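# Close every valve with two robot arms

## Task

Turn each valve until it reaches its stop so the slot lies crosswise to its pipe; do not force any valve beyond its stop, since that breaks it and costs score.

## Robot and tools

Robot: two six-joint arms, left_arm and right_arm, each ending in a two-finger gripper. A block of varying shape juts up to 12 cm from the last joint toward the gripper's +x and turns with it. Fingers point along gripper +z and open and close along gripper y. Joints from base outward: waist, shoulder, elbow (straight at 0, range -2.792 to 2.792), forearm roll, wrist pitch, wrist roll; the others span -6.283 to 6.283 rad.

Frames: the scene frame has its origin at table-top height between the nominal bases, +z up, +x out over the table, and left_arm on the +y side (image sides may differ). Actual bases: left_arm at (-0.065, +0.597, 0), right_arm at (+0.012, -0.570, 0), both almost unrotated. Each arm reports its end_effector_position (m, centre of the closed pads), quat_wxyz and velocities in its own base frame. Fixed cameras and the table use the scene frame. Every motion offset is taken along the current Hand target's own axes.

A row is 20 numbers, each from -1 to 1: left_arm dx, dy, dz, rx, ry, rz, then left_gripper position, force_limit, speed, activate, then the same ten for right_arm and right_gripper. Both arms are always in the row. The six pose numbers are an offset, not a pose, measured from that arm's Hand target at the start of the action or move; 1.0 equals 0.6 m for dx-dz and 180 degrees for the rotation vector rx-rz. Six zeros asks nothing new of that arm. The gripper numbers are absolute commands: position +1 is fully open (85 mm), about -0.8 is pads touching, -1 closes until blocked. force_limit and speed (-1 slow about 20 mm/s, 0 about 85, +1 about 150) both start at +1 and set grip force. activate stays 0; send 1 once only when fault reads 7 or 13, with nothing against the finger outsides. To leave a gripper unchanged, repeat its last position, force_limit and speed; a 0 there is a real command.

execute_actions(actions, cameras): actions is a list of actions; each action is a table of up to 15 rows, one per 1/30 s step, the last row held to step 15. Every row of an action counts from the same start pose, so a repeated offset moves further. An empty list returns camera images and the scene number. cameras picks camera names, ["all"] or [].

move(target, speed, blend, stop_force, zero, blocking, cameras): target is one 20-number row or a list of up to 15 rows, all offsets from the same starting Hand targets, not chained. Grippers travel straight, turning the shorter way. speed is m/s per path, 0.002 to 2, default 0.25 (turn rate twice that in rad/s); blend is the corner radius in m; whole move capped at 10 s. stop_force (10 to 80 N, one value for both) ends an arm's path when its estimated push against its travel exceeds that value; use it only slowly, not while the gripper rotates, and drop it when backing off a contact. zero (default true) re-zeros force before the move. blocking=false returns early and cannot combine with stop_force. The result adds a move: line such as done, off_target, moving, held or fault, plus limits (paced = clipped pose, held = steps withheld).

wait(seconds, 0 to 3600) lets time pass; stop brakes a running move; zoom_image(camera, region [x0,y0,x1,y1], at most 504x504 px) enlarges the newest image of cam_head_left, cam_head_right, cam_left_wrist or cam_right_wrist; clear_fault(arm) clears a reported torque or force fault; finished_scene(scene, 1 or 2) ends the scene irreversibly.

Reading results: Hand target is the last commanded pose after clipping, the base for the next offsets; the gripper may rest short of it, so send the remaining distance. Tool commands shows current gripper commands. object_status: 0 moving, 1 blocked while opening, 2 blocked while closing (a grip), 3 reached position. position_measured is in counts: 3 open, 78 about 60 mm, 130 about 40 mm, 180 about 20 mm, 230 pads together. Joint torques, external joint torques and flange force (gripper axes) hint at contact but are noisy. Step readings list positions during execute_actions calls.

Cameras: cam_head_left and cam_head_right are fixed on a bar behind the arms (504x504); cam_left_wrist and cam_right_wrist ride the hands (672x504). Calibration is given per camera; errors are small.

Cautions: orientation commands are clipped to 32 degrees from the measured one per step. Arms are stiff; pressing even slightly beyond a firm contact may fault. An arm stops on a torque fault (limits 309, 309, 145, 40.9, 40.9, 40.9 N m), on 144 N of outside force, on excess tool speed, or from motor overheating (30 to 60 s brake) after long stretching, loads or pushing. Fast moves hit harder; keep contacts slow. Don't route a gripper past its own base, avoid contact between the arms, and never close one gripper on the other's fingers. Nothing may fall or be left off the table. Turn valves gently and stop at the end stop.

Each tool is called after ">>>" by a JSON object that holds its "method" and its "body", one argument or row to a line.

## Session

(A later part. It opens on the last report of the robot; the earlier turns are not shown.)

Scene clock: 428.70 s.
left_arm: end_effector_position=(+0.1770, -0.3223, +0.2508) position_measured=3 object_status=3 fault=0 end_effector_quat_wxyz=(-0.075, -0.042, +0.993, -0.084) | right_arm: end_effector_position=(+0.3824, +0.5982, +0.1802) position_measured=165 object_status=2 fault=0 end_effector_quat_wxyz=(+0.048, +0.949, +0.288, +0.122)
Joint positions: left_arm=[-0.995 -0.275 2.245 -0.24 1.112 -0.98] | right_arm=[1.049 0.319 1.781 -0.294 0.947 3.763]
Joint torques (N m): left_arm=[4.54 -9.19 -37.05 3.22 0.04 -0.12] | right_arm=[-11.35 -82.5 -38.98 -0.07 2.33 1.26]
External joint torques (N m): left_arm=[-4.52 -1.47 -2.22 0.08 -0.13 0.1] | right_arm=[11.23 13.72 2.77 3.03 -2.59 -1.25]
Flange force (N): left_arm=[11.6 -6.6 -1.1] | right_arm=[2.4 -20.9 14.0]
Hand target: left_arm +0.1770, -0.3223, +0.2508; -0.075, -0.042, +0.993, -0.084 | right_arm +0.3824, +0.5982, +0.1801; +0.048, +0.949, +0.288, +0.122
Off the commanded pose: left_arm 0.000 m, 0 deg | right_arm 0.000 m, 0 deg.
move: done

>>> {"method": "move", "body": {
  "target": [
    [0,0,0,0,0,0,1,1,1,0,0,-0.0013,0,0,0,0,-1,0,-1,0],
    [0,0,0,0,0,0,1,1,1,0,0,-0.0013,0,0,0,0.125,-1,0,-1,0]
  ],
  "speed": [0.05,0.15]
}}

Scene clock: 434.77 s.
left_arm: end_effector_position=(+0.1770, -0.3223, +0.2508) position_measured=3 object_status=3 fault=0 end_effector_quat_wxyz=(-0.075, -0.042, +0.993, -0.084) | right_arm: end_effector_position=(+0.3820, +0.5988, +0.1801) position_measured=165 object_status=2 fault=0 end_effector_quat_wxyz=(+0.023, +0.987, +0.097, +0.129)
Joint positions: left_arm=[-0.995 -0.275 2.245 -0.24 1.112 -0.98] | right_arm=[1.05 0.32 1.78 -0.294 0.947 4.156]
Joint torques (N m): left_arm=[4.04 -9.25 -36.96 3.17 0.07 -0.13] | right_arm=[-8.86 -79.37 -36.6 1.36 2.33 1.39]
External joint torques (N m): left_arm=[-4.02 -1.34 -2.3 0.13 -0.17 0.12] | right_arm=[8.72 10.6 0.32 1.59 -2.58 -1.38]
Flange force (N): left_arm=[10.2 -6.2 -1.4] | right_arm=[-1.8 -17.8 10.6]
Hand target: left_arm +0.1770, -0.3223, +0.2508; -0.075, -0.042, +0.993, -0.084 | right_arm +0.3819, +0.5988, +0.1800; +0.023, +0.987, +0.097, +0.129
Off the commanded pose: left_arm 0.000 m, 0 deg | right_arm 0.000 m, 0 deg.
move: done

>>> {"method": "move", "body": {
  "target": [
    [0,0,0,0,0,0,1,1,1,0,0,-0.0013,0,0,0,0,-1,0,-1,0],
    [0,0,0,0,0,0,1,1,1,0,0,-0.0013,0,0,0,0.122,-1,0,-1,0]
  ],
  "speed": [0.05,0.15]
}}

>>> {"method": "move", "body": {
  "target": [0,0,0,0,0,0,1,1,1,0,0,0,0,0,0,0.0167,-1,0,-1,0],
  "speed": 0.1
}}

Scene clock: 439.83 s.
left_arm: end_effector_position=(+0.1770, -0.3223, +0.2508) position_measured=3 object_status=3 fault=0 end_effector_quat_wxyz=(-0.075, -0.042, +0.993, -0.084) | right_arm: end_effector_position=(+0.3819, +0.5996, +0.1800) position_measured=165 object_status=2 fault=0 end_effector_quat_wxyz=(-0.002, +0.987, -0.092, +0.131)
Joint positions: left_arm=[-0.995 -0.275 2.245 -0.24 1.112 -0.98] | right_arm=[1.051 0.321 1.779 -0.294 0.948 4.54]
Joint torques (N m): left_arm=[4.54 -9.12 -37.09 3.21 0 -0.13] | right_arm=[-7.92 -76.34 -35.62 2.49 1.44 1.52]
External joint torques (N m): left_arm=[-4.53 -1.47 -2.15 0.09 -0.1 0.12] | right_arm=[8.03 7.32 -0.6 0.45 -1.66 -1.53]
Flange force (N): left_arm=[11.7 -6.5 -1.1] | right_arm=[-7.0 -13.4 6.0]
Hand target: left_arm +0.1770, -0.3223, +0.2508; -0.075, -0.042, +0.993, -0.084 | right_arm +0.3818, +0.5996, +0.1800; -0.002, +0.987, -0.092, +0.131
Off the commanded pose: left_arm 0.000 m, 0 deg | right_arm 0.000 m, 0 deg.
move: done

Scene clock: 440.47 s.
left_arm: end_effector_position=(+0.1770, -0.3223, +0.2508) position_measured=3 object_status=3 fault=0 end_effector_quat_wxyz=(-0.075, -0.042, +0.993, -0.084) | right_arm: end_effector_position=(+0.3818, +0.5996, +0.1800) position_measured=165 object_status=2 fault=0 end_effector_quat_wxyz=(-0.005, +0.984, -0.118, +0.131)
Joint positions: left_arm=[-0.995 -0.275 2.245 -0.24 1.112 -0.98] | right_arm=[1.051 0.321 1.779 -0.294 0.948 4.593]
Joint torques (N m): left_arm=[4.32 -9.37 -37.05 3.23 0.06 -0.16] | right_arm=[-6.6 -76.71 -34.96 2.61 1.91 1.56]
External joint torques (N m): left_arm=[-4.3 -1.35 -2.26 0.07 -0.16 0.15] | right_arm=[6.55 7.89 -1.29 0.32 -2.13 -1.56]
Flange force (N): left_arm=[10.8 -6.5 -1.1] | right_arm=[-5.3 -14.1 7.4]
Hand target: left_arm +0.1770, -0.3223, +0.2508; -0.075, -0.042, +0.993, -0.084 | right_arm +0.3818, +0.5996, +0.1800; -0.005, +0.984, -0.118, +0.131
Off the commanded pose: left_arm 0.000 m, 0 deg | right_arm 0.000 m, 0 deg.
move: done

>>> {"method": "move", "body": {
  "target": [0,0,0,0,0,0,1,1,1,0,0,-0.0005,0,0,0,0.0083,-1,0,-1,0],
  "speed": 0.05,
  "cameras": ["cam_right_wrist"]
}}

>>> {"method": "zoom_image", "body": {
  "camera": "cam_right_wrist",
  "region": [320, 200, 370, 240]
}}

Scene clock: 444.10 s.
left_arm: end_effector_position=(+0.1770, -0.3223, +0.2508) position_measured=3 object_status=3 fault=0 end_effector_quat_wxyz=(-0.075, -0.042, +0.993, -0.084) | right_arm: end_effector_position=(+0.3819, +0.5998, +0.1799) position_measured=165 object_status=2 fault=0 end_effector_quat_wxyz=(-0.007, +0.983, -0.131, +0.131)
Joint positions: left_arm=[-0.995 -0.275 2.245 -0.24 1.112 -0.98] | right_arm=[1.051 0.321 1.779 -0.294 0.948 4.619]
Joint torques (N m): left_arm=[4.28 -9.12 -36.94 3.22 0.06 -0.17] | right_arm=[-6.95 -70.6 -34.3 2.67 0.18 1.48]
External joint torques (N m): left_arm=[-4.24 -1.69 -2.37 0.08 -0.16 0.16] | right_arm=[6.6 1.7 -2.01 0.25 -0.4 -1.49]
Flange force (N): left_arm=[11.0 -6.0 -1.6] | right_arm=[-5.4 -8.3 -1.8]
Hand target: left_arm +0.1770, -0.3223, +0.2508; -0.075, -0.042, +0.993, -0.084 | right_arm +0.3819, +0.5999, +0.1800; -0.007, +0.983, -0.131, +0.131
Off the commanded pose: left_arm 0.000 m, 0 deg | right_arm 0.000 m, 0 deg.
move: done
cam_right_wrist: T_world_to_cam=[[-0.26039, -0.96488, -0.03479, 0.68873], [-0.96247, 0.25655, 0.08849, 0.21473], [-0.07646, 0.05653, -0.99547, 0.30718]] pos_world=[0.4095, 0.59208, 0.31075]

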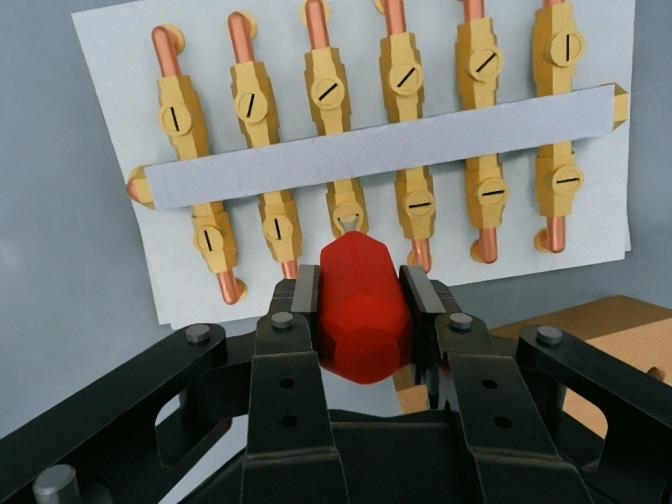

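Scaled by 10.080.

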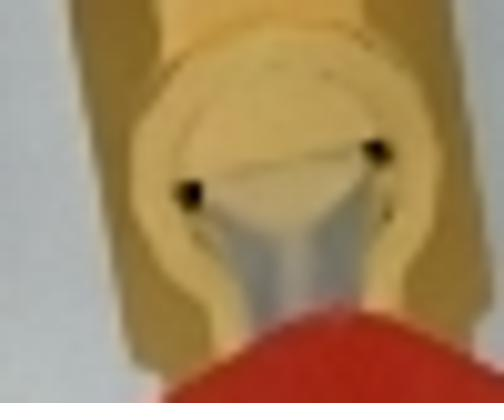

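>>> {"method": "move", "body": {
  "target": [0,0,0,0,0,0,1,1,1,0,0,0,0,0,0,0.0056,-1,0,-1,0],
  "speed": 0.05
}}

>>> {"method": "move", "body": {
  "target": [0,0,0,0,0,0,1,1,1,0,0,0,0,0,0,0.0056,-1,0,-1,0],
  "speed": 0.05
}}

Scene clock: 446.93 s.
left_arm: end_effector_position=(+0.1770, -0.3223, +0.2508) position_measured=3 object_status=3 fault=0 end_effector_quat_wxyz=(-0.075, -0.042, +0.993, -0.084) | right_arm: end_effector_position=(+0.3819, +0.5999, +0.1800) position_measured=165 object_status=2 fault=0 end_effector_quat_wxyz=(-0.008, +0.981, -0.140, +0.131)
Joint positions: left_arm=[-0.995 -0.275 2.245 -0.24 1.112 -0.98] | right_arm=[1.051 0.321 1.779 -0.294 0.948 4.637]
Joint torques (N m): left_arm=[4.2 -9.52 -37.08 3.16 0.07 -0.14] | right_arm=[-6.77 -73 -35.06 2.68 0.35 1.54]
External joint torques (N m): left_arm=[-4.13 -1.37 -2.18 0.15 -0.17 0.13] | right_arm=[6.51 3.76 -1.4 0.26 -0.57 -1.54]
Flange force (N): left_arm=[10.5 -6.2 -1.2] | right_arm=[-5.7 -9.6 0.9]
Hand target: left_arm +0.1770, -0.3223, +0.2508; -0.075, -0.042, +0.993, -0.084 | right_arm +0.3819, +0.5999, +0.1800; -0.008, +0.981, -0.140, +0.131
Off the commanded pose: left_arm 0.000 m, 0 deg | right_arm 0.000 m, 0 deg.
move: done

Scene clock: 447.43 s.
left_arm: end_effector_position=(+0.1770, -0.3223, +0.2508) position_measured=3 object_status=3 fault=0 end_effector_quat_wxyz=(-0.075, -0.042, +0.993, -0.084) | right_arm: end_effector_position=(+0.3819, +0.5999, +0.1800) position_measured=165 object_status=2 fault=0 end_effector_quat_wxyz=(-0.009, +0.980, -0.148, +0.131)
Joint positions: left_arm=[-0.995 -0.275 2.245 -0.24 1.112 -0.98] | right_arm=[1.051 0.321 1.779 -0.294 0.948 4.654]
Joint torques (N m): left_arm=[4.31 -9.26 -37.07 3.21 0.03 -0.1] | right_arm=[-6.77 -73.61 -34.62 2.72 0.73 1.53]
External joint torques (N m): left_arm=[-4.25 -1.63 -2.25 0.09 -0.13 0.08] | right_arm=[7.01 4.66 -1.49 0.21 -0.94 -1.54]
Flange force (N): left_arm=[11.2 -6.1 -1.5] | right_arm=[-6.5 -10.8 2.1]
Hand target: left_arm +0.1770, -0.3223, +0.2508; -0.075, -0.042, +0.993, -0.084 | right_arm +0.3819, +0.5999, +0.1800; -0.009, +0.980, -0.148, +0.131
Off the commanded pose: left_arm 0.000 m, 0 deg | right_arm 0.000 m, 0 deg.
move: done

>>> {"method": "move", "body": {
  "target": [0,0,0,0,0,0,1,1,1,0,0,0,0,0,0,0.0056,-1,0,-1,0],
  "speed": 0.05,
  "cameras": ["cam_right_wrist"]
}}

>>> {"method": "zoom_image", "body": {
  "camera": "cam_right_wrist",
  "region": [320, 200, 370, 240]
}}

Scene clock: 450.53 s.
left_arm: end_effector_position=(+0.1770, -0.3223, +0.2508) position_measured=3 object_status=3 fault=0 end_effector_quat_wxyz=(-0.075, -0.042, +0.993, -0.084) | right_arm: end_effector_position=(+0.3819, +0.5999, +0.1800) position_measured=165 object_status=2 fault=0 end_effector_quat_wxyz=(-0.010, +0.979, -0.157, +0.131)
Joint positions: left_arm=[-0.995 -0.275 2.245 -0.24 1.112 -0.98] | right_arm=[1.051 0.321 1.779 -0.294 0.948 4.672]
Joint torques (N m): left_arm=[4.28 -9.29 -37.04 3.21 0.05 -0.13] | right_arm=[-6.78 -73.64 -34.5 2.71 1.03 1.59]
External joint torques (N m): left_arm=[-4.27 -1.35 -2.24 0.09 -0.15 0.12] | right_arm=[6.83 4.73 -1.79 0.23 -1.24 -1.59]
Flange force (N): left_arm=[10.8 -6.4 -1.2] | right_arm=[-6.3 -11.1 2.5]
Hand target: left_arm +0.1770, -0.3223, +0.2508; -0.075, -0.042, +0.993, -0.084 | right_arm +0.3819, +0.5999, +0.1800; -0.010, +0.979, -0.157, +0.131
Off the commanded pose: left_arm 0.000 m, 0 deg | right_arm 0.000 m, 0 deg.
move: done
cam_right_wrist: T_world_to_cam=[[-0.30912, -0.94979, -0.04833, 0.70069], [-0.94829, 0.30398, 0.0913, 0.1804], [-0.07202, 0.07405, -0.99465, 0.29478]] pos_world=[0.4089, 0.58885, 0.3106]

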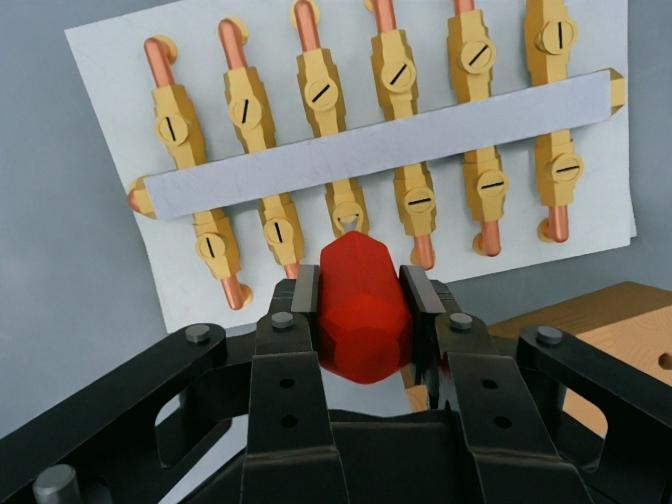

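Scaled by 10.080.

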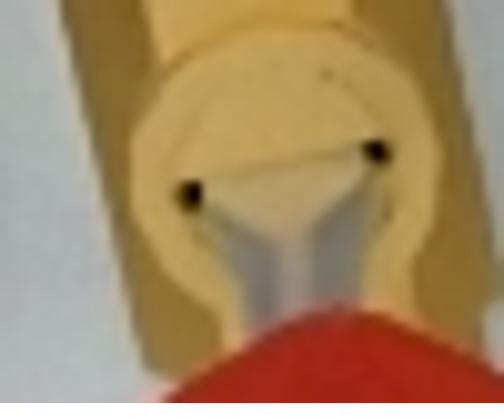

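>>> {"method": "zoom_image", "body": {
  "camera": "cam_right_wrist",
  "region": [320, 130, 600, 260]
}}

Scaled by 1.800.

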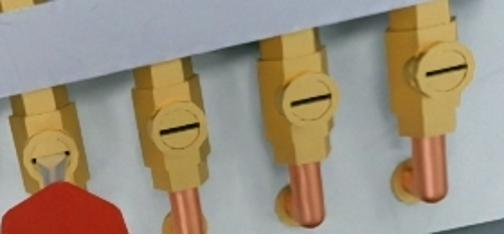

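>>> {"method": "move", "body": {
  "target": [0,0,0,0,0,0,1,1,1,0,0,0,0,0,0,0.0056,-1,0,-1,0],
  "speed": 0.05
}}

Scene clock: 455.53 s.
left_arm: end_effector_position=(+0.1770, -0.3223, +0.2508) position_measured=3 object_status=3 fault=0 end_effector_quat_wxyz=(-0.075, -0.042, +0.993, -0.084) | right_arm: end_effector_position=(+0.3819, +0.5999, +0.1800) position_measured=165 object_status=2 fault=0 end_effector_quat_wxyz=(-0.011, +0.977, -0.165, +0.131)
Joint positions: left_arm=[-0.995 -0.275 2.245 -0.24 1.112 -0.98] | right_arm=[1.051 0.321 1.779 -0.294 0.948 4.689]
Joint torques (N m): left_arm=[4.11 -9.11 -36.99 3.2 -0.02 -0.16] | right_arm=[-6.87 -73.76 -34.44 2.91 0.94 1.89]
External joint torques (N m): left_arm=[-4.05 -1.76 -2.28 0.1 -0.07 0.14] | right_arm=[6.76 4.62 -1.93 0.02 -1.16 -1.89]
Flange force (N): left_arm=[10.7 -5.6 -1.9] | right_arm=[-5.9 -11.2 2.2]
Hand target: left_arm +0.1770, -0.3223, +0.2508; -0.075, -0.042, +0.993, -0.084 | right_arm +0.3819, +0.5999, +0.1800; -0.011, +0.977, -0.165, +0.131
Off the commanded pose: left_arm 0.000 m, 0 deg | right_arm 0.000 m, 0 deg.
move: done

>>> {"method": "move", "body": {
  "target": [
    [0,0,0,0,0,0,1,1,1,0,0,0,0,0,0,-0.0389,-1,0,-1,0],
    [0,0,0,0,0,0,1,1,1,0,0,0,-0.0167,0,0,-0.0389,-1,0,-1,0],
    [0,0,0,0,0,0,1,1,1,0,-0.0145,-0.0595,-0.015,0,0,-0.544,-1,0,-1,0]
  ],
  "speed": [0.1,0.05,0.3],
  "cameras": ["cam_right_wrist"]
}}

>>> {"method": "zoom_image", "body": {
  "camera": "cam_right_wrist",
  "region": [320, 200, 370, 240]
}}

Scene clock: 465.47 s.
left_arm: end_effector_position=(+0.1770, -0.3223, +0.2508) position_measured=3 object_status=3 fault=0 end_effector_quat_wxyz=(-0.075, -0.042, +0.993, -0.084) | right_arm: end_effector_position=(+0.3830, +0.6366, +0.1888) position_measured=165 object_status=2 fault=0 end_effector_quat_wxyz=(+0.091, +0.767, +0.629, +0.095)
Joint positions: left_arm=[-0.995 -0.275 2.245 -0.24 1.112 -0.98] | right_arm=[1.075 0.362 1.703 -0.289 0.988 2.993]
Joint torques (N m): left_arm=[4.26 -9.14 -37.14 3.2 0.06 -0.09] | right_arm=[-2.69 -76.96 -37.06 2.94 -0.85 0.22]
External joint torques (N m): left_arm=[-4.2 -1.75 -2.16 0.1 -0.15 0.08] | right_arm=[2.91 3.54 0.09 0.15 0.58 -0.2]
Flange force (N): left_arm=[11.3 -5.7 -1.4] | right_arm=[6.3 -2.9 1.2]
Hand target: left_arm +0.1770, -0.3223, +0.2508; -0.075, -0.042, +0.993, -0.084 | right_arm +0.3830, +0.6366, +0.1888; +0.091, +0.767, +0.629, +0.095
Off the commanded pose: left_arm 0.000 m, 0 deg | right_arm 0.000 m, 0 deg.
move: done
cam_right_wrist: T_world_to_cam=[[0.94254, -0.1941, 0.27194, -0.28452], [-0.27446, -0.91397, 0.29889, 0.64758], [0.19053, -0.35635, -0.91472, 0.45936]] pos_world=[0.35839, 0.70034, 0.304]

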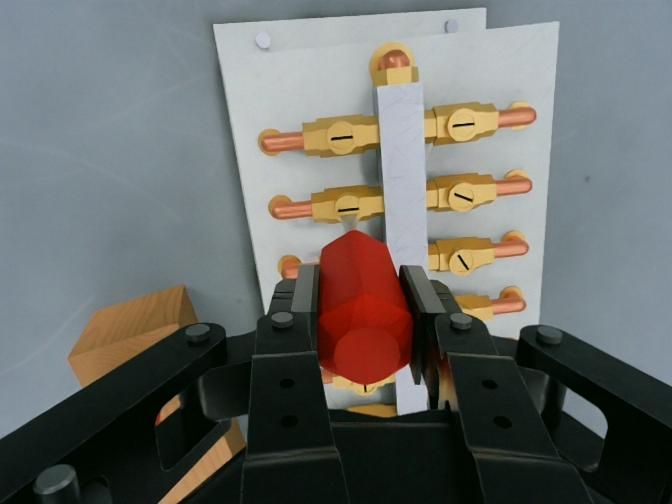

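Scaled by 10.080.

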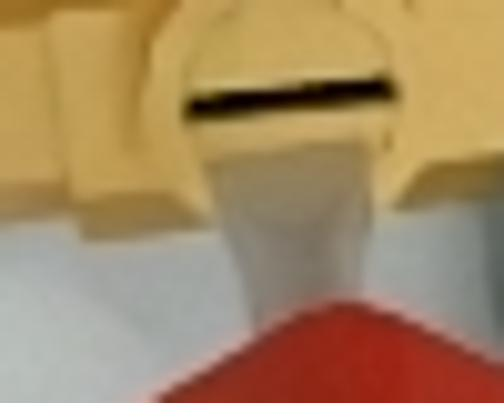

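>>> {"method": "move", "body": {
  "target": [0,0,0,0,0,0,1,1,1,0,0.0013,0.0002,0.0108,0,0,0,-1,0,-1,0],
  "speed": 0.05,
  "cameras": ["cam_right_wrist"]
}}

>>> {"method": "zoom_image", "body": {
  "camera": "cam_right_wrist",
  "region": [320, 200, 370, 240]
}}

Scene clock: 468.83 s.
left_arm: end_effector_position=(+0.1770, -0.3223, +0.2508) position_measured=3 object_status=3 fault=0 end_effector_quat_wxyz=(-0.075, -0.042, +0.993, -0.084) | right_arm: end_effector_position=(+0.3850, +0.6372, +0.1826) position_measured=165 object_status=2 fault=0 end_effector_quat_wxyz=(+0.091, +0.767, +0.629, +0.095)
Joint positions: left_arm=[-0.995 -0.275 2.245 -0.24 1.112 -0.98] | right_arm=[1.073 0.369 1.705 -0.291 0.979 2.994]
Joint torques (N m): left_arm=[4.63 -9.37 -37.01 3.22 0.01 -0.16] | right_arm=[-3.3 -77.74 -36.93 2.94 -0.85 0.25]
External joint torques (N m): left_arm=[-4.55 -1.59 -2.3 0.08 -0.1 0.14] | right_arm=[3.06 3.59 -0.03 0.12 0.58 -0.23]
Flange force (N): left_arm=[11.7 -6.5 -1.4] | right_arm=[6.6 -2.9 1.2]
Hand target: left_arm +0.1770, -0.3223, +0.2508; -0.075, -0.042, +0.993, -0.084 | right_arm +0.3850, +0.6372, +0.1826; +0.091, +0.767, +0.629, +0.095
Off the commanded pose: left_arm 0.000 m, 0 deg | right_arm 0.000 m, 0 deg.
move: done
cam_right_wrist: T_world_to_cam=[[0.94254, -0.1941, 0.27194, -0.28461], [-0.27446, -0.91397, 0.29889, 0.65053], [0.19053, -0.35635, -0.91472, 0.45352]] pos_world=[0.36039, 0.70093, 0.2978]

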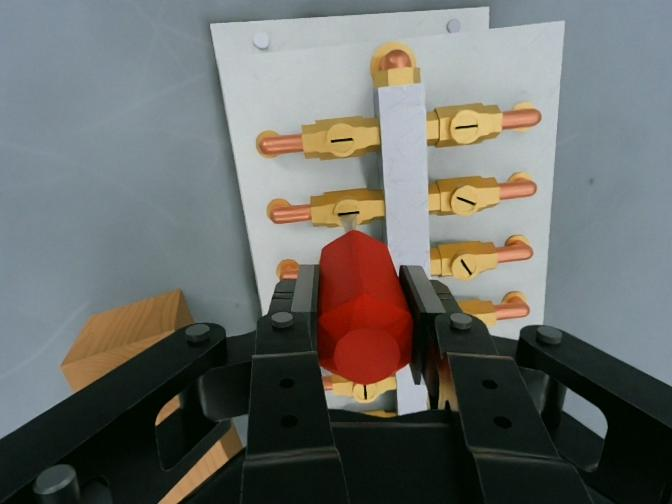

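Scaled by 10.080.

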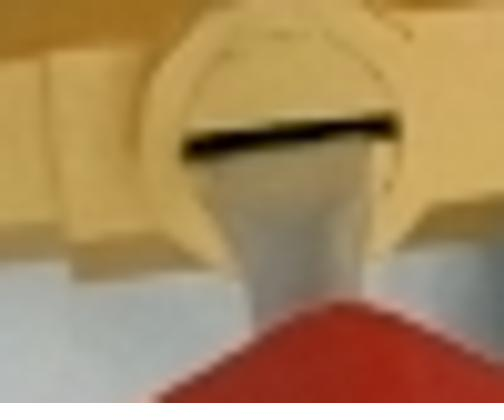

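>>> {"method": "move", "body": {
  "target": [0,0,0,0,0,0,1,1,1,0,0.0011,0.0003,0.0004,0,0,0,-1,0,-1,0],
  "speed": 0.05
}}

>>> {"method": "move", "body": {
  "target": [0,0,0,0,0,0,1,1,1,0,0,0,0.0083,0,0,0,-1,0,-1,0],
  "speed": 0.012,
  "stop_force": 11,
  "cameras": ["cam_right_wrist"]
}}

>>> {"method": "zoom_image", "body": {
  "camera": "cam_right_wrist",
  "region": [320, 200, 370, 240]
}}

Scene clock: 472.47 s.
left_arm: end_effector_position=(+0.1770, -0.3223, +0.2508) position_measured=3 object_status=3 fault=0 end_effector_quat_wxyz=(-0.075, -0.042, +0.993, -0.084) | right_arm: end_effector_position=(+0.3854, +0.6378, +0.1824) position_measured=165 object_status=2 fault=0 end_effector_quat_wxyz=(+0.091, +0.767, +0.629, +0.095)
Joint positions: left_arm=[-0.995 -0.275 2.245 -0.24 1.112 -0.98] | right_arm=[1.073 0.37 1.704 -0.291 0.979 2.994]
Joint torques (N m): left_arm=[4.46 -9.33 -37.1 3.2 -0.01 -0.15] | right_arm=[-3.26 -77.59 -36.95 2.94 -0.88 0.26]
External joint torques (N m): left_arm=[-4.34 -1.84 -2.18 0.1 -0.08 0.14] | right_arm=[3.35 2.91 -0.08 0.13 0.6 -0.24]
Flange force (N): left_arm=[11.6 -5.7 -1.6] | right_arm=[5.9 -3.4 0.4]
Hand target: left_arm +0.1770, -0.3223, +0.2508; -0.075, -0.042, +0.993, -0.084 | right_arm +0.3853, +0.6378, +0.1824; +0.091, +0.767, +0.629, +0.095
Off the commanded pose: left_arm 0.000 m, 0 deg | right_arm 0.000 m, 0 deg.
move: done

Scene clock: 473.13 s.
left_arm: end_effector_position=(+0.1770, -0.3223, +0.2508) position_measured=3 object_status=3 fault=0 end_effector_quat_wxyz=(-0.075, -0.042, +0.993, -0.084) | right_arm: end_effector_position=(+0.3856, +0.6380, +0.1820) position_measured=165 object_status=2 fault=0 end_effector_quat_wxyz=(+0.091, +0.767, +0.629, +0.095)
Joint positions: left_arm=[-0.995 -0.275 2.245 -0.24 1.112 -0.98] | right_arm=[1.073 0.371 1.704 -0.291 0.978 2.994]
Joint torques (N m): left_arm=[4.45 -9.1 -37.07 3.18 0.05 -0.18] | right_arm=[-6.82 -64.33 -30.31 2.44 -1.72 0.26]
External joint torques (N m): left_arm=[-4.42 -1.62 -2.21 0.12 -0.15 0.16] | right_arm=[6.59 -9.84 -6.6 0.61 1.44 -0.24]
Flange force (N): left_arm=[11.4 -6.1 -1.3] | right_arm=[4.0 -4.2 -17.9]
Hand target: left_arm +0.1770, -0.3223, +0.2508; -0.075, -0.042, +0.993, -0.084 | right_arm +0.3856, +0.6380, +0.1820; +0.091, +0.767, +0.629, +0.095 (not the last commanded pose)
Off the commanded pose: left_arm 0.000 m, 0 deg | right_arm 0.005 m, 0 deg.
move: contact (right_arm)
cam_right_wrist: T_world_to_cam=[[0.94251, -0.1943, 0.27189, -0.28469], [-0.27454, -0.91408, 0.29848, 0.65184], [0.19054, -0.35597, -0.91487, 0.45291]] pos_world=[0.36099, 0.70173, 0.2972]

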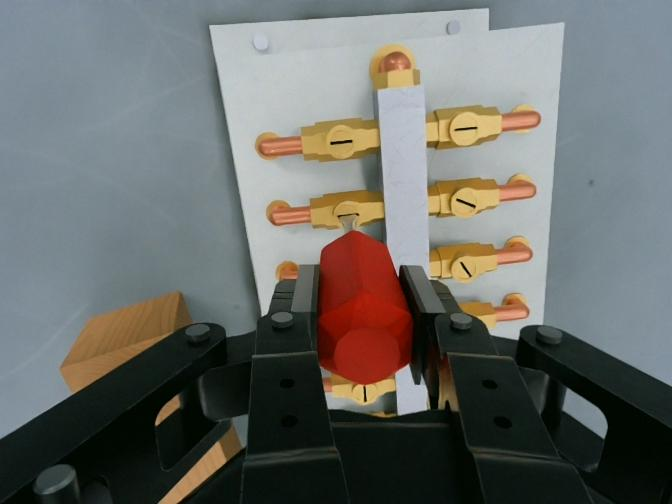

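Scaled by 10.080.

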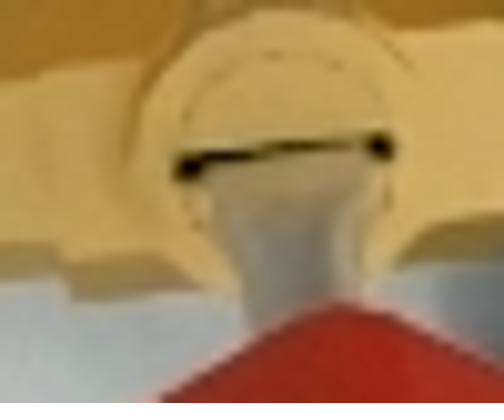

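>>> {"method": "move", "body": {
  "target": [
    [0,0,0,0,0,0,1,1,1,0,0,0,-0.0008,0,0,0,-1,0,-1,0],
    [0,0,0,0,0,0,1,1,1,0,0.0008,0,-0.0008,0,0,0,-1,0,-1,0]
  ],
  "speed": 0.03
}}

>>> {"method": "move", "body": {
  "target": [0,0,0,0,0,0,1,1,1,0,0,0,0.007,0,0,0,-1,0,-1,0],
  "speed": 0.012,
  "stop_force": 11,
  "cameras": ["cam_right_wrist"]
}}

>>> {"method": "zoom_image", "body": {
  "camera": "cam_right_wrist",
  "region": [320, 200, 370, 240]
}}

Scene clock: 476.87 s.
left_arm: end_effector_position=(+0.1770, -0.3223, +0.2508) position_measured=3 object_status=3 fault=0 end_effector_quat_wxyz=(-0.075, -0.042, +0.993, -0.084) | right_arm: end_effector_position=(+0.3856, +0.6385, +0.1825) position_measured=165 object_status=2 fault=0 end_effector_quat_wxyz=(+0.091, +0.767, +0.629, +0.095)
Joint positions: left_arm=[-0.995 -0.275 2.245 -0.24 1.112 -0.98] | right_arm=[1.073 0.371 1.703 -0.291 0.979 2.994]
Joint torques (N m): left_arm=[4.37 -9.32 -37.01 3.22 0.03 -0.17] | right_arm=[-3.19 -77.82 -36.84 2.83 -0.85 0.25]
External joint torques (N m): left_arm=[-4.35 -1.26 -2.17 0.08 -0.13 0.16] | right_arm=[3.11 3.61 -0.03 0.22 0.58 -0.23]
Flange force (N): left_arm=[10.9 -6.5 -1.0] | right_arm=[6.7 -3.0 1.1]
Hand target: left_arm +0.1770, -0.3223, +0.2508; -0.075, -0.042, +0.993, -0.084 | right_arm +0.3856, +0.6385, +0.1825; +0.091, +0.767, +0.629, +0.095
Off the commanded pose: left_arm 0.000 m, 0 deg | right_arm 0.000 m, 0 deg.
move: done

Scene clock: 477.57 s.
left_arm: end_effector_position=(+0.1770, -0.3223, +0.2508) position_measured=3 object_status=3 fault=0 end_effector_quat_wxyz=(-0.075, -0.042, +0.993, -0.084) | right_arm: end_effector_position=(+0.3858, +0.6389, +0.1820) position_measured=165 object_status=2 fault=0 end_effector_quat_wxyz=(+0.091, +0.767, +0.629, +0.095)
Joint positions: left_arm=[-0.995 -0.275 2.245 -0.24 1.112 -0.98] | right_arm=[1.073 0.372 1.703 -0.291 0.977 2.994]
Joint torques (N m): left_arm=[4.31 -9.4 -36.96 3.19 0.01 -0.14] | right_arm=[-6.04 -61.75 -29.18 3.1 -1.99 0.24]
External joint torques (N m): left_arm=[-4.23 -1.52 -2.32 0.12 -0.11 0.13] | right_arm=[5.98 -12.94 -7.77 -0.04 1.72 -0.22]
Flange force (N): left_arm=[10.9 -6.2 -1.5] | right_arm=[2.1 -3.1 -21.5]
Hand target: left_arm +0.1770, -0.3223, +0.2508; -0.075, -0.042, +0.993, -0.084 | right_arm +0.3858, +0.6389, +0.1820; +0.091, +0.767, +0.629, +0.095 (not the last commanded pose)
Off the commanded pose: left_arm 0.000 m, 0 deg | right_arm 0.004 m, 0 deg.
move: contact (right_arm)
cam_right_wrist: T_world_to_cam=[[0.94253, -0.19419, 0.2719, -0.28474], [-0.27433, -0.9143, 0.29799, 0.65273], [0.19073, -0.35545, -0.91503, 0.45276]] pos_world=[0.36109, 0.70243, 0.2972]

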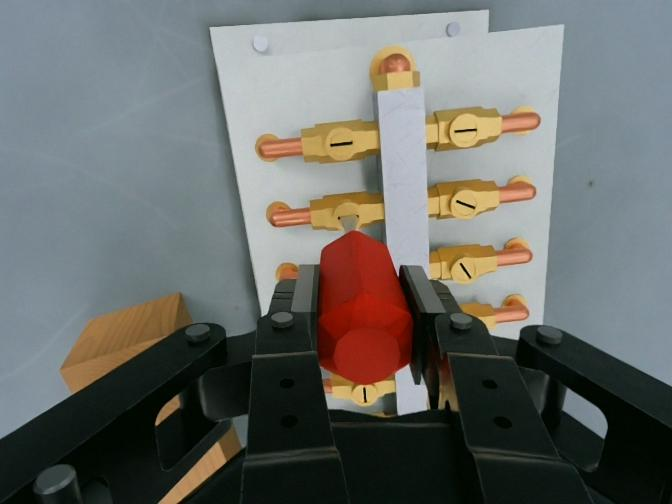

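Scaled by 10.080.

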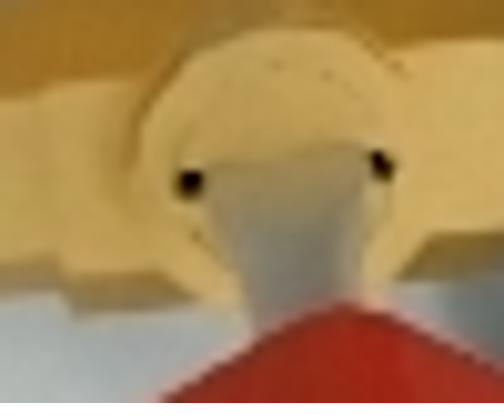

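>>> {"method": "move", "body": {
  "target": [
    [0,0,0,0,0,0,1,1,1,0,0,0,-0.0005,0,0,0,-1,0,-1,0],
    [0,0,0,0,0,0,1,1,1,0,-0.0004,0,-0.0005,0,0,0.0056,-1,0,-1,0]
  ],
  "speed": 0.03
}}

>>> {"method": "move", "body": {
  "target": [0,0,0,0,0,0,1,1,1,0,0,0,0.007,0,0,0,-1,0,-1,0],
  "speed": 0.012,
  "stop_force": 11,
  "cameras": ["cam_right_wrist"]
}}

>>> {"method": "zoom_image", "body": {
  "camera": "cam_right_wrist",
  "region": [320, 200, 370, 240]
}}

Scene clock: 483.57 s.
left_arm: end_effector_position=(+0.1770, -0.3223, +0.2508) position_measured=3 object_status=3 fault=0 end_effector_quat_wxyz=(-0.075, -0.042, +0.993, -0.084) | right_arm: end_effector_position=(+0.3856, +0.6387, +0.1823) position_measured=165 object_status=2 fault=0 end_effector_quat_wxyz=(+0.090, +0.772, +0.622, +0.096)
Joint positions: left_arm=[-0.995 -0.275 2.245 -0.24 1.112 -0.98] | right_arm=[1.073 0.371 1.703 -0.291 0.978 3.011]
Joint torques (N m): left_arm=[4.38 -9.02 -36.96 3.19 0.05 -0.14] | right_arm=[-3.23 -76.28 -36.35 3.08 -0.74 0.29]
External joint torques (N m): left_arm=[-4.36 -1.67 -2.26 0.11 -0.14 0.13] | right_arm=[3.23 2.17 -0.55 -0.02 0.46 -0.27]
Flange force (N): left_arm=[11.4 -6.1 -1.5] | right_arm=[5.7 -3.1 -0.3]
Hand target: left_arm +0.1770, -0.3223, +0.2508; -0.075, -0.042, +0.993, -0.084 | right_arm +0.3856, +0.6386, +0.1822; +0.090, +0.772, +0.622, +0.096
Off the commanded pose: left_arm 0.000 m, 0 deg | right_arm 0.000 m, 0 deg.
move: done

Scene clock: 484.23 s.
left_arm: end_effector_position=(+0.1770, -0.3223, +0.2508) position_measured=3 object_status=3 fault=0 end_effector_quat_wxyz=(-0.075, -0.042, +0.993, -0.084) | right_arm: end_effector_position=(+0.3857, +0.6387, +0.1819) position_measured=165 object_status=2 fault=0 end_effector_quat_wxyz=(+0.090, +0.772, +0.622, +0.096)
Joint positions: left_arm=[-0.995 -0.275 2.245 -0.24 1.112 -0.98] | right_arm=[1.073 0.371 1.703 -0.291 0.977 3.011]
Joint torques (N m): left_arm=[4.09 -9.32 -37.19 3.21 0.04 -0.16] | right_arm=[-6.26 -59.76 -26.79 3.35 -1.26 0.28]
External joint torques (N m): left_arm=[-4.03 -1.51 -2.03 0.09 -0.13 0.14] | right_arm=[5.75 -14.72 -10.17 -0.3 0.98 -0.26]
Flange force (N): left_arm=[10.5 -5.6 -1.2] | right_arm=[3.9 -1.5 -23.4]
Hand target: left_arm +0.1770, -0.3223, +0.2508; -0.075, -0.042, +0.993, -0.084 | right_arm +0.3857, +0.6387, +0.1819; +0.090, +0.772, +0.622, +0.096 (not the last commanded pose)
Off the commanded pose: left_arm 0.000 m, 0 deg | right_arm 0.004 m, 0 deg.
move: contact (right_arm)
cam_right_wrist: T_world_to_cam=[[0.939, -0.21142, 0.27125, -0.27223], [-0.28986, -0.911, 0.29337, 0.65734], [0.18508, -0.3541, -0.91671, 0.45434]] pos_world=[0.36207, 0.70216, 0.2975]

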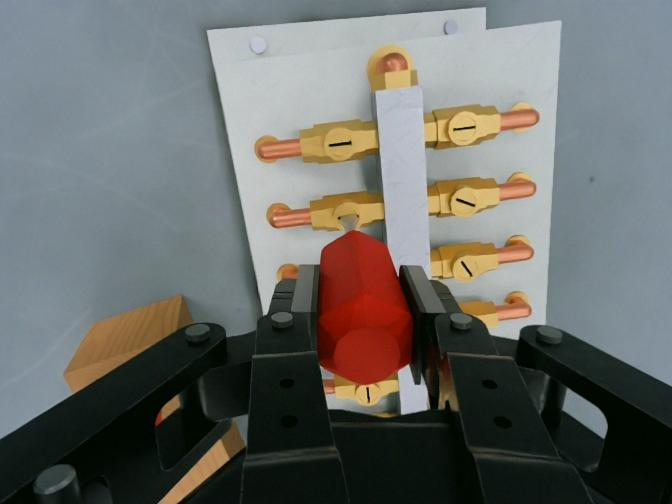

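Scaled by 10.080.

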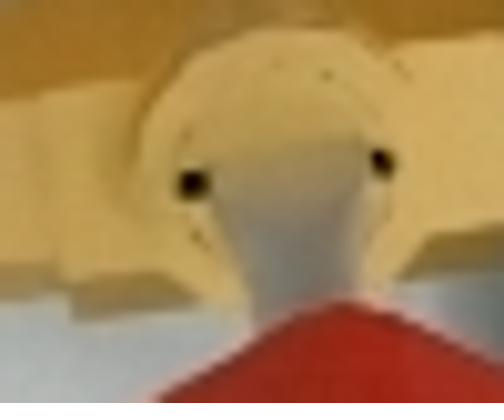

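>>> {"method": "move", "body": {
  "target": [
    [0,0,0,0,0,0,1,1,1,0,0,0,-0.0007,0,0,0,-1,0,-1,0],
    [0,0,0,0,0,0,1,1,1,0,-0.0006,0,-0.0007,0,0,0,-1,0,-1,0]
  ],
  "speed": 0.03
}}

>>> {"method": "move", "body": {
  "target": [0,0,0,0,0,0,1,1,1,0,0,0,0.007,0,0,0,-1,0,-1,0],
  "speed": 0.012,
  "stop_force": 11,
  "cameras": ["cam_right_wrist"]
}}

>>> {"method": "zoom_image", "body": {
  "camera": "cam_right_wrist",
  "region": [332, 205, 368, 233]
}}

Scene clock: 492.10 s.
left_arm: end_effector_position=(+0.1770, -0.3223, +0.2508) position_measured=3 object_status=3 fault=0 end_effector_quat_wxyz=(-0.075, -0.042, +0.993, -0.084) | right_arm: end_effector_position=(+0.3855, +0.6384, +0.1822) position_measured=165 object_status=2 fault=0 end_effector_quat_wxyz=(+0.090, +0.772, +0.622, +0.096)
Joint positions: left_arm=[-0.995 -0.275 2.245 -0.24 1.112 -0.98] | right_arm=[1.073 0.371 1.704 -0.291 0.977 3.011]
Joint torques (N m): left_arm=[4.18 -8.96 -37.11 3.21 0.05 -0.11] | right_arm=[-3.53 -76.34 -35.98 2.95 -0.66 0.29]
External joint torques (N m): left_arm=[-4.21 -1.4 -2.14 0.1 -0.15 0.1] | right_arm=[3.28 2.2 -1.03 0.11 0.37 -0.27]
Flange force (N): left_arm=[10.8 -6.2 -1.1] | right_arm=[6.6 -2.8 -0.5]
Hand target: left_arm +0.1770, -0.3223, +0.2508; -0.075, -0.042, +0.993, -0.084 | right_arm +0.3855, +0.6384, +0.1823; +0.090, +0.772, +0.622, +0.096
Off the commanded pose: left_arm 0.000 m, 0 deg | right_arm 0.000 m, 0 deg.
move: done

Scene clock: 492.77 s.
left_arm: end_effector_position=(+0.1770, -0.3223, +0.2508) position_measured=3 object_status=3 fault=0 end_effector_quat_wxyz=(-0.075, -0.042, +0.993, -0.084) | right_arm: end_effector_position=(+0.3855, +0.6384, +0.1819) position_measured=165 object_status=2 fault=0 end_effector_quat_wxyz=(+0.090, +0.772, +0.622, +0.096)
Joint positions: left_arm=[-0.995 -0.275 2.245 -0.24 1.112 -0.98] | right_arm=[1.073 0.371 1.704 -0.291 0.976 3.011]
Joint torques (N m): left_arm=[4.21 -9.35 -37 3.19 0.02 -0.1] | right_arm=[-6.6 -60.2 -27.04 3.02 -1.11 0.3]
External joint torques (N m): left_arm=[-4.13 -1.56 -2.27 0.11 -0.11 0.08] | right_arm=[6.28 -14.02 -9.87 0.02 0.83 -0.28]
Flange force (N): left_arm=[10.8 -6.0 -1.6] | right_arm=[4.3 -2.3 -22.6]
Hand target: left_arm +0.1770, -0.3223, +0.2508; -0.075, -0.042, +0.993, -0.084 | right_arm +0.3855, +0.6384, +0.1819; +0.090, +0.772, +0.622, +0.096 (not the last commanded pose)
Off the commanded pose: left_arm 0.000 m, 0 deg | right_arm 0.004 m, 0 deg.
move: contact (right_arm)
cam_right_wrist: T_world_to_cam=[[0.939, -0.21146, 0.27121, -0.27204], [-0.28985, -0.91106, 0.29319, 0.65713], [0.18509, -0.35392, -0.91678, 0.45407]] pos_world=[0.36187, 0.70186, 0.2974]

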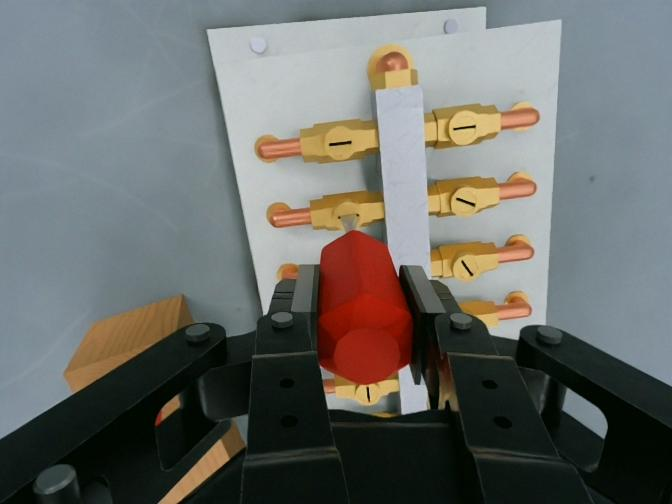

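Scaled by 14.000.

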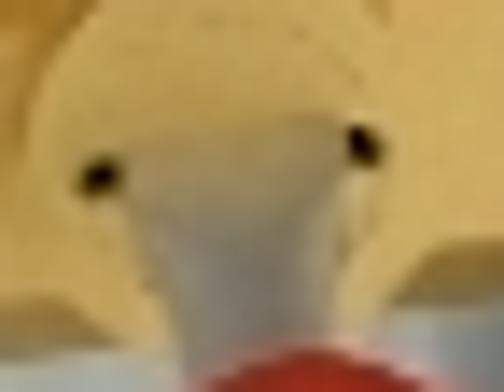

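>>> {"method": "move", "body": {
  "target": [
    [0,0,0,0,0,0,1,1,1,0,0,0,-0.0004,0,0,0,-1,0,-1,0],
    [0,0,0,0,0,0,1,1,1,0,-0.0004,0,-0.0004,0,0,0,-1,0,-1,0]
  ],
  "speed": 0.03
}}

>>> {"method": "move", "body": {
  "target": [0,0,0,0,0,0,1,1,1,0,0,0,0.007,0,0,0,-1,0,-1,0],
  "speed": 0.012,
  "stop_force": 11,
  "cameras": ["cam_right_wrist"]
}}

>>> {"method": "zoom_image", "body": {
  "camera": "cam_right_wrist",
  "region": [332, 205, 368, 233]
}}

Scene clock: 498.53 s.
left_arm: end_effector_position=(+0.1770, -0.3223, +0.2508) position_measured=3 object_status=3 fault=0 end_effector_quat_wxyz=(-0.075, -0.042, +0.993, -0.084) | right_arm: end_effector_position=(+0.3854, +0.6382, +0.1821) position_measured=165 object_status=2 fault=0 end_effector_quat_wxyz=(+0.090, +0.772, +0.622, +0.096)
Joint positions: left_arm=[-0.995 -0.275 2.245 -0.24 1.112 -0.98] | right_arm=[1.073 0.37 1.704 -0.291 0.977 3.011]
Joint torques (N m): left_arm=[4.44 -9.28 -37.04 3.18 0 -0.17] | right_arm=[-4.52 -68.95 -31.17 3.34 -0.48 0.25]
External joint torques (N m): left_arm=[-4.38 -1.6 -2.25 0.12 -0.1 0.16] | right_arm=[4.41 -5.11 -5.68 -0.28 0.2 -0.23]
Flange force (N): left_arm=[11.3 -6.2 -1.5] | right_arm=[6.6 -2.1 -10.1]
Hand target: left_arm +0.1770, -0.3223, +0.2508; -0.075, -0.042, +0.993, -0.084 | right_arm +0.3854, +0.6382, +0.1821; +0.090, +0.772, +0.622, +0.096
Off the commanded pose: left_arm 0.000 m, 0 deg | right_arm 0.000 m, 0 deg.
move: done

Scene clock: 499.20 s.
left_arm: end_effector_position=(+0.1770, -0.3223, +0.2508) position_measured=3 object_status=3 fault=0 end_effector_quat_wxyz=(-0.075, -0.042, +0.993, -0.084) | right_arm: end_effector_position=(+0.3856, +0.6382, +0.1817) position_measured=165 object_status=2 fault=0 end_effector_quat_wxyz=(+0.090, +0.772, +0.622, +0.096)
Joint positions: left_arm=[-0.995 -0.275 2.245 -0.24 1.112 -0.98] | right_arm=[1.073 0.371 1.705 -0.291 0.976 3.011]
Joint torques (N m): left_arm=[4.41 -9.3 -37.14 3.21 0.02 -0.14] | right_arm=[-9.17 -48.77 -20.61 2.92 -1.15 0.24]
External joint torques (N m): left_arm=[-4.34 -1.64 -2.19 0.09 -0.12 0.12] | right_arm=[8.95 -25.19 -16.11 0.12 0.88 -0.22]
Flange force (N): left_arm=[11.4 -6.0 -1.4] | right_arm=[3.1 -2.8 -37.7]
Hand target: left_arm +0.1770, -0.3223, +0.2508; -0.075, -0.042, +0.993, -0.084 | right_arm +0.3856, +0.6382, +0.1817; +0.090, +0.772, +0.622, +0.096 (not the last commanded pose)
Off the commanded pose: left_arm 0.000 m, 0 deg | right_arm 0.004 m, 0 deg.
move: contact (right_arm)
cam_right_wrist: T_world_to_cam=[[0.93904, -0.21144, 0.27111, -0.27215], [-0.28974, -0.91118, 0.29293, 0.65712], [0.1851, -0.35363, -0.91689, 0.45371]] pos_world=[0.36197, 0.70166, 0.2973]

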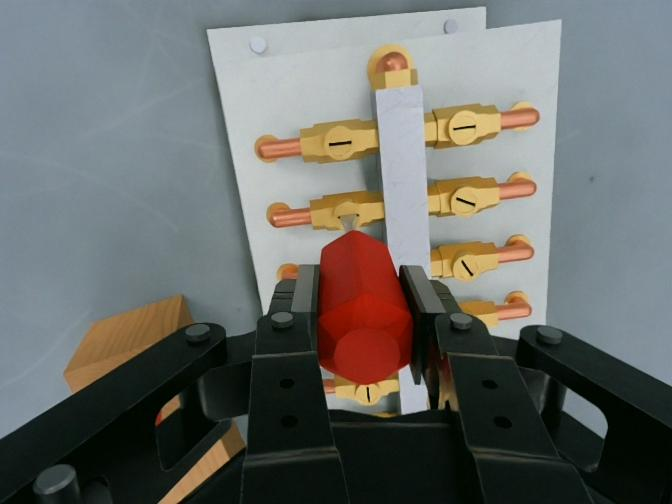

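Scaled by 14.000.

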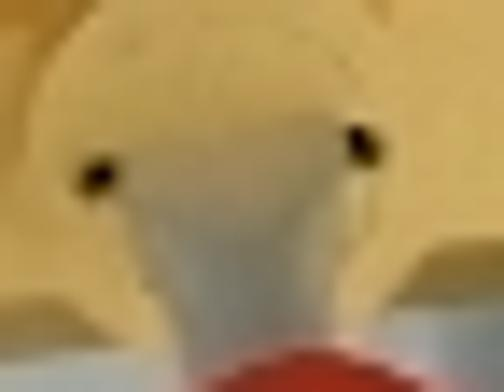

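>>> {"method": "move", "body": {
  "target": [0,0,0,0,0,0,1,1,1,0,0,0,-0.0035,0,0,0,-1,0,-1,0],
  "speed": 0.03,
  "cameras": ["cam_right_wrist"]
}}

>>> {"method": "zoom_image", "body": {
  "camera": "cam_right_wrist",
  "region": [332, 205, 368, 233]
}}

Scene clock: 501.97 s.
left_arm: end_effector_position=(+0.1770, -0.3223, +0.2508) position_measured=3 object_status=3 fault=0 end_effector_quat_wxyz=(-0.075, -0.042, +0.993, -0.084) | right_arm: end_effector_position=(+0.3850, +0.6383, +0.1837) position_measured=165 object_status=2 fault=0 end_effector_quat_wxyz=(+0.090, +0.772, +0.622, +0.096)
Joint positions: left_arm=[-0.995 -0.275 2.245 -0.24 1.112 -0.98] | right_arm=[1.074 0.369 1.703 -0.29 0.979 3.011]
Joint torques (N m): left_arm=[4.17 -9.37 -36.99 3.21 0.01 -0.13] | right_arm=[-3.36 -77.85 -37.07 2.96 -0.84 0.28]
External joint torques (N m): left_arm=[-4.11 -1.49 -2.32 0.1 -0.1 0.12] | right_arm=[3.48 3.66 0.18 0.1 0.56 -0.26]
Flange force (N): left_arm=[10.6 -6.1 -1.6] | right_arm=[6.4 -3.7 1.2]
Hand target: left_arm +0.1770, -0.3223, +0.2508; -0.075, -0.042, +0.993, -0.084 | right_arm +0.3850, +0.6383, +0.1837; +0.090, +0.772, +0.622, +0.096
Off the commanded pose: left_arm 0.000 m, 0 deg | right_arm 0.000 m, 0 deg.
move: done
cam_right_wrist: T_world_to_cam=[[0.93903, -0.21143, 0.27113, -0.27211], [-0.28975, -0.91114, 0.29302, 0.65635], [0.18509, -0.35371, -0.91686, 0.45562]] pos_world=[0.36137, 0.70166, 0.2992]

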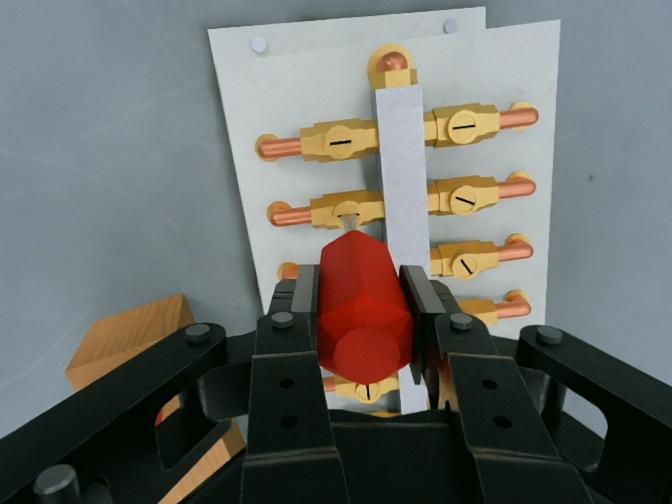

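Scaled by 14.000.

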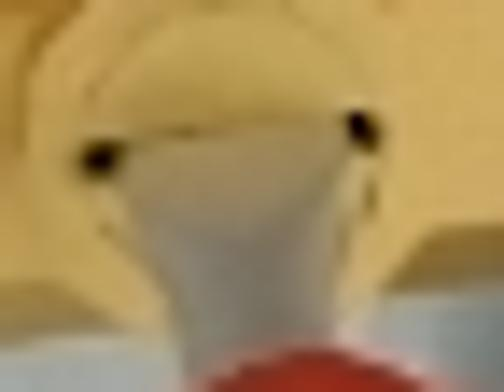

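>>> {"method": "move", "body": {
  "target": [0,0,0,0,0,0,1,1,1,0,-0.0007,0,0,0,0,0,-1,0,-1,0],
  "speed": 0.03
}}

>>> {"method": "move", "body": {
  "target": [0,0,0,0,0,0,1,1,1,0,0,0,0.009,0,0,0,-1,0,-1,0],
  "speed": 0.012,
  "stop_force": 11,
  "cameras": ["cam_right_wrist"]
}}

>>> {"method": "zoom_image", "body": {
  "camera": "cam_right_wrist",
  "region": [332, 205, 368, 233]
}}

Scene clock: 507.10 s.
left_arm: end_effector_position=(+0.1770, -0.3223, +0.2508) position_measured=3 object_status=3 fault=0 end_effector_quat_wxyz=(-0.075, -0.042, +0.993, -0.084) | right_arm: end_effector_position=(+0.3849, +0.6379, +0.1837) position_measured=165 object_status=2 fault=0 end_effector_quat_wxyz=(+0.090, +0.772, +0.622, +0.096)
Joint positions: left_arm=[-0.995 -0.275 2.245 -0.24 1.112 -0.98] | right_arm=[1.074 0.368 1.704 -0.29 0.979 3.011]
Joint torques (N m): left_arm=[4.54 -9.14 -37.11 3.22 0.02 -0.15] | right_arm=[-3.14 -77.53 -36.85 2.96 -0.9 0.28]
External joint torques (N m): left_arm=[-4.53 -1.49 -2.15 0.07 -0.12 0.14] | right_arm=[3.05 3.5 -0.06 0.1 0.62 -0.26]
Flange force (N): left_arm=[11.6 -6.4 -1.1] | right_arm=[6.5 -3.0 1.0]
Hand target: left_arm +0.1770, -0.3223, +0.2508; -0.075, -0.042, +0.993, -0.084 | right_arm +0.3849, +0.6379, +0.1837; +0.090, +0.772, +0.622, +0.096
Off the commanded pose: left_arm 0.000 m, 0 deg | right_arm 0.000 m, 0 deg.
move: done

Scene clock: 508.07 s.
left_arm: end_effector_position=(+0.1770, -0.3223, +0.2508) position_measured=3 object_status=3 fault=0 end_effector_quat_wxyz=(-0.075, -0.042, +0.993, -0.084) | right_arm: end_effector_position=(+0.3860, +0.6379, +0.1798) position_measured=165 object_status=2 fault=0 end_effector_quat_wxyz=(+0.090, +0.772, +0.622, +0.096)
Joint positions: left_arm=[-0.995 -0.275 2.245 -0.24 1.112 -0.98] | right_arm=[1.072 0.372 1.707 -0.291 0.972 3.012]
Joint torques (N m): left_arm=[4.35 -9.25 -36.99 3.23 0.03 -0.12] | right_arm=[-5.97 -64.79 -30.07 2.74 -1.38 0.05]
External joint torques (N m): left_arm=[-4.31 -1.57 -2.33 0.08 -0.13 0.11] | right_arm=[6.32 -9.06 -6.46 0.31 1.11 -0.03]
Flange force (N): left_arm=[11.2 -6.3 -1.5] | right_arm=[4.4 -4.4 -16.4]
Hand target: left_arm +0.1770, -0.3223, +0.2508; -0.075, -0.042, +0.993, -0.084 | right_arm +0.3860, +0.6379, +0.1798; +0.090, +0.772, +0.622, +0.096 (not the last commanded pose)
Off the commanded pose: left_arm 0.000 m, 0 deg | right_arm 0.001 m, 0 deg.
move: contact (right_arm)
cam_right_wrist: T_world_to_cam=[[0.93902, -0.21148, 0.27115, -0.27204], [-0.28975, -0.91125, 0.2927, 0.65758], [0.18519, -0.35341, -0.91695, 0.4515]] pos_world=[0.36237, 0.70126, 0.2953]

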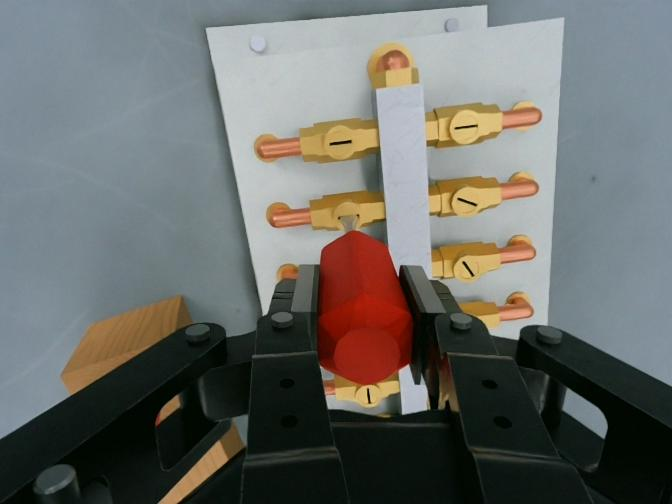

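Scaled by 14.000.

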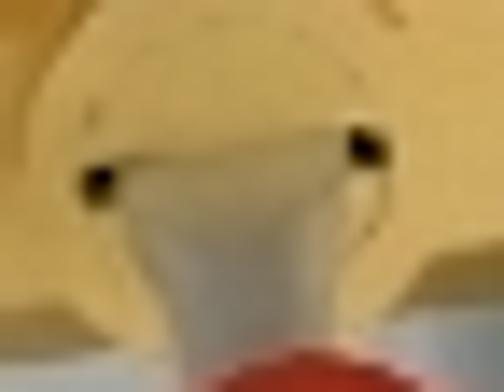

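>>> {"method": "move", "body": {
  "target": [0,0,0,0,0,0,1,1,1,0,0,0,0.004,0,0,0,-1,0,-1,0],
  "speed": 0.01,
  "stop_force": 14
}}

Scene clock: 510.57 s.
left_arm: end_effector_position=(+0.1770, -0.3223, +0.2508) position_measured=3 object_status=3 fault=0 end_effector_quat_wxyz=(-0.075, -0.042, +0.993, -0.084) | right_arm: end_effector_position=(+0.3862, +0.6379, +0.1794) position_measured=165 object_status=2 fault=0 end_effector_quat_wxyz=(+0.090, +0.772, +0.622, +0.096)
Joint positions: left_arm=[-0.995 -0.275 2.245 -0.24 1.112 -0.98] | right_arm=[1.072 0.372 1.707 -0.292 0.971 3.012]
Joint torques (N m): left_arm=[4.26 -9.03 -37.05 3.22 0.03 -0.15] | right_arm=[-9.16 -50.37 -22.86 2.53 -1.88 0.04]
External joint torques (N m): left_arm=[-4.21 -1.77 -2.24 0.09 -0.13 0.14] | right_arm=[9.2 -24.69 -14.01 0.53 1.61 -0.02]
Flange force (N): left_arm=[11.1 -5.7 -1.6] | right_arm=[0.3 -4.5 -37.3]
Hand target: left_arm +0.1770, -0.3223, +0.2508; -0.075, -0.042, +0.993, -0.084 | right_arm +0.3862, +0.6379, +0.1794; +0.090, +0.772, +0.622, +0.096 (not the last commanded pose)
Off the commanded pose: left_arm 0.000 m, 0 deg | right_arm 0.002 m, 0 deg.
move: contact (right_arm)

>>> {"method": "move", "body": {
  "target": [
    [0,0,0,0,0,0,1,1,1,0,0,0,-0.0015,0,0,0,-1,0,-1,0],
    [0,0,0,0,0,0,1,1,1,0,0.0008,0,-0.0015,0,0,0.239,-1,0,-1,0],
    [0,0,0,0,0,0,1,1,1,0,0.0018,-0.0005,-0.0015,0,0,0.367,-1,0,-1,0],
    [0,0,0,0,0,0,1,1,1,0,0.0028,-0.0008,-0.0015,0,0,0.494,-1,0,-1,0]
  ],
  "speed": [0.05,0.15,0.15,0.15],
  "blend": [0,0.005,0.005,0]
}}

Scene clock: 522.50 s.
left_arm: end_effector_position=(+0.1770, -0.3223, +0.2508) position_measured=3 object_status=3 fault=0 end_effector_quat_wxyz=(-0.075, -0.042, +0.993, -0.084) | right_arm: end_effector_position=(+0.3858, +0.6397, +0.1802) position_measured=165 object_status=2 fault=0 end_effector_quat_wxyz=(-0.003, +0.987, -0.097, +0.131)
Joint positions: left_arm=[-0.995 -0.275 2.245 -0.24 1.112 -0.98] | right_arm=[1.074 0.374 1.703 -0.291 0.974 4.564]
Joint torques (N m): left_arm=[4.35 -8.93 -37.12 3.26 0.03 -0.17] | right_arm=[-4.96 -84.16 -42.96 1.81 -2.47 0.74]
External joint torques (N m): left_arm=[-4.3 -1.93 -2.15 0.04 -0.13 0.16] | right_arm=[5.03 9.64 6.18 1.17 2.25 -0.74]
Flange force (N): left_arm=[11.5 -5.4 -1.6] | right_arm=[-7.7 -4.2 7.1]
Hand target: left_arm +0.1770, -0.3223, +0.2508; -0.075, -0.042, +0.993, -0.084 | right_arm +0.3858, +0.6397, +0.1802; -0.003, +0.987, -0.097, +0.131
Off the commanded pose: left_arm 0.000 m, 0 deg | right_arm 0.000 m, 0 deg.
move: done


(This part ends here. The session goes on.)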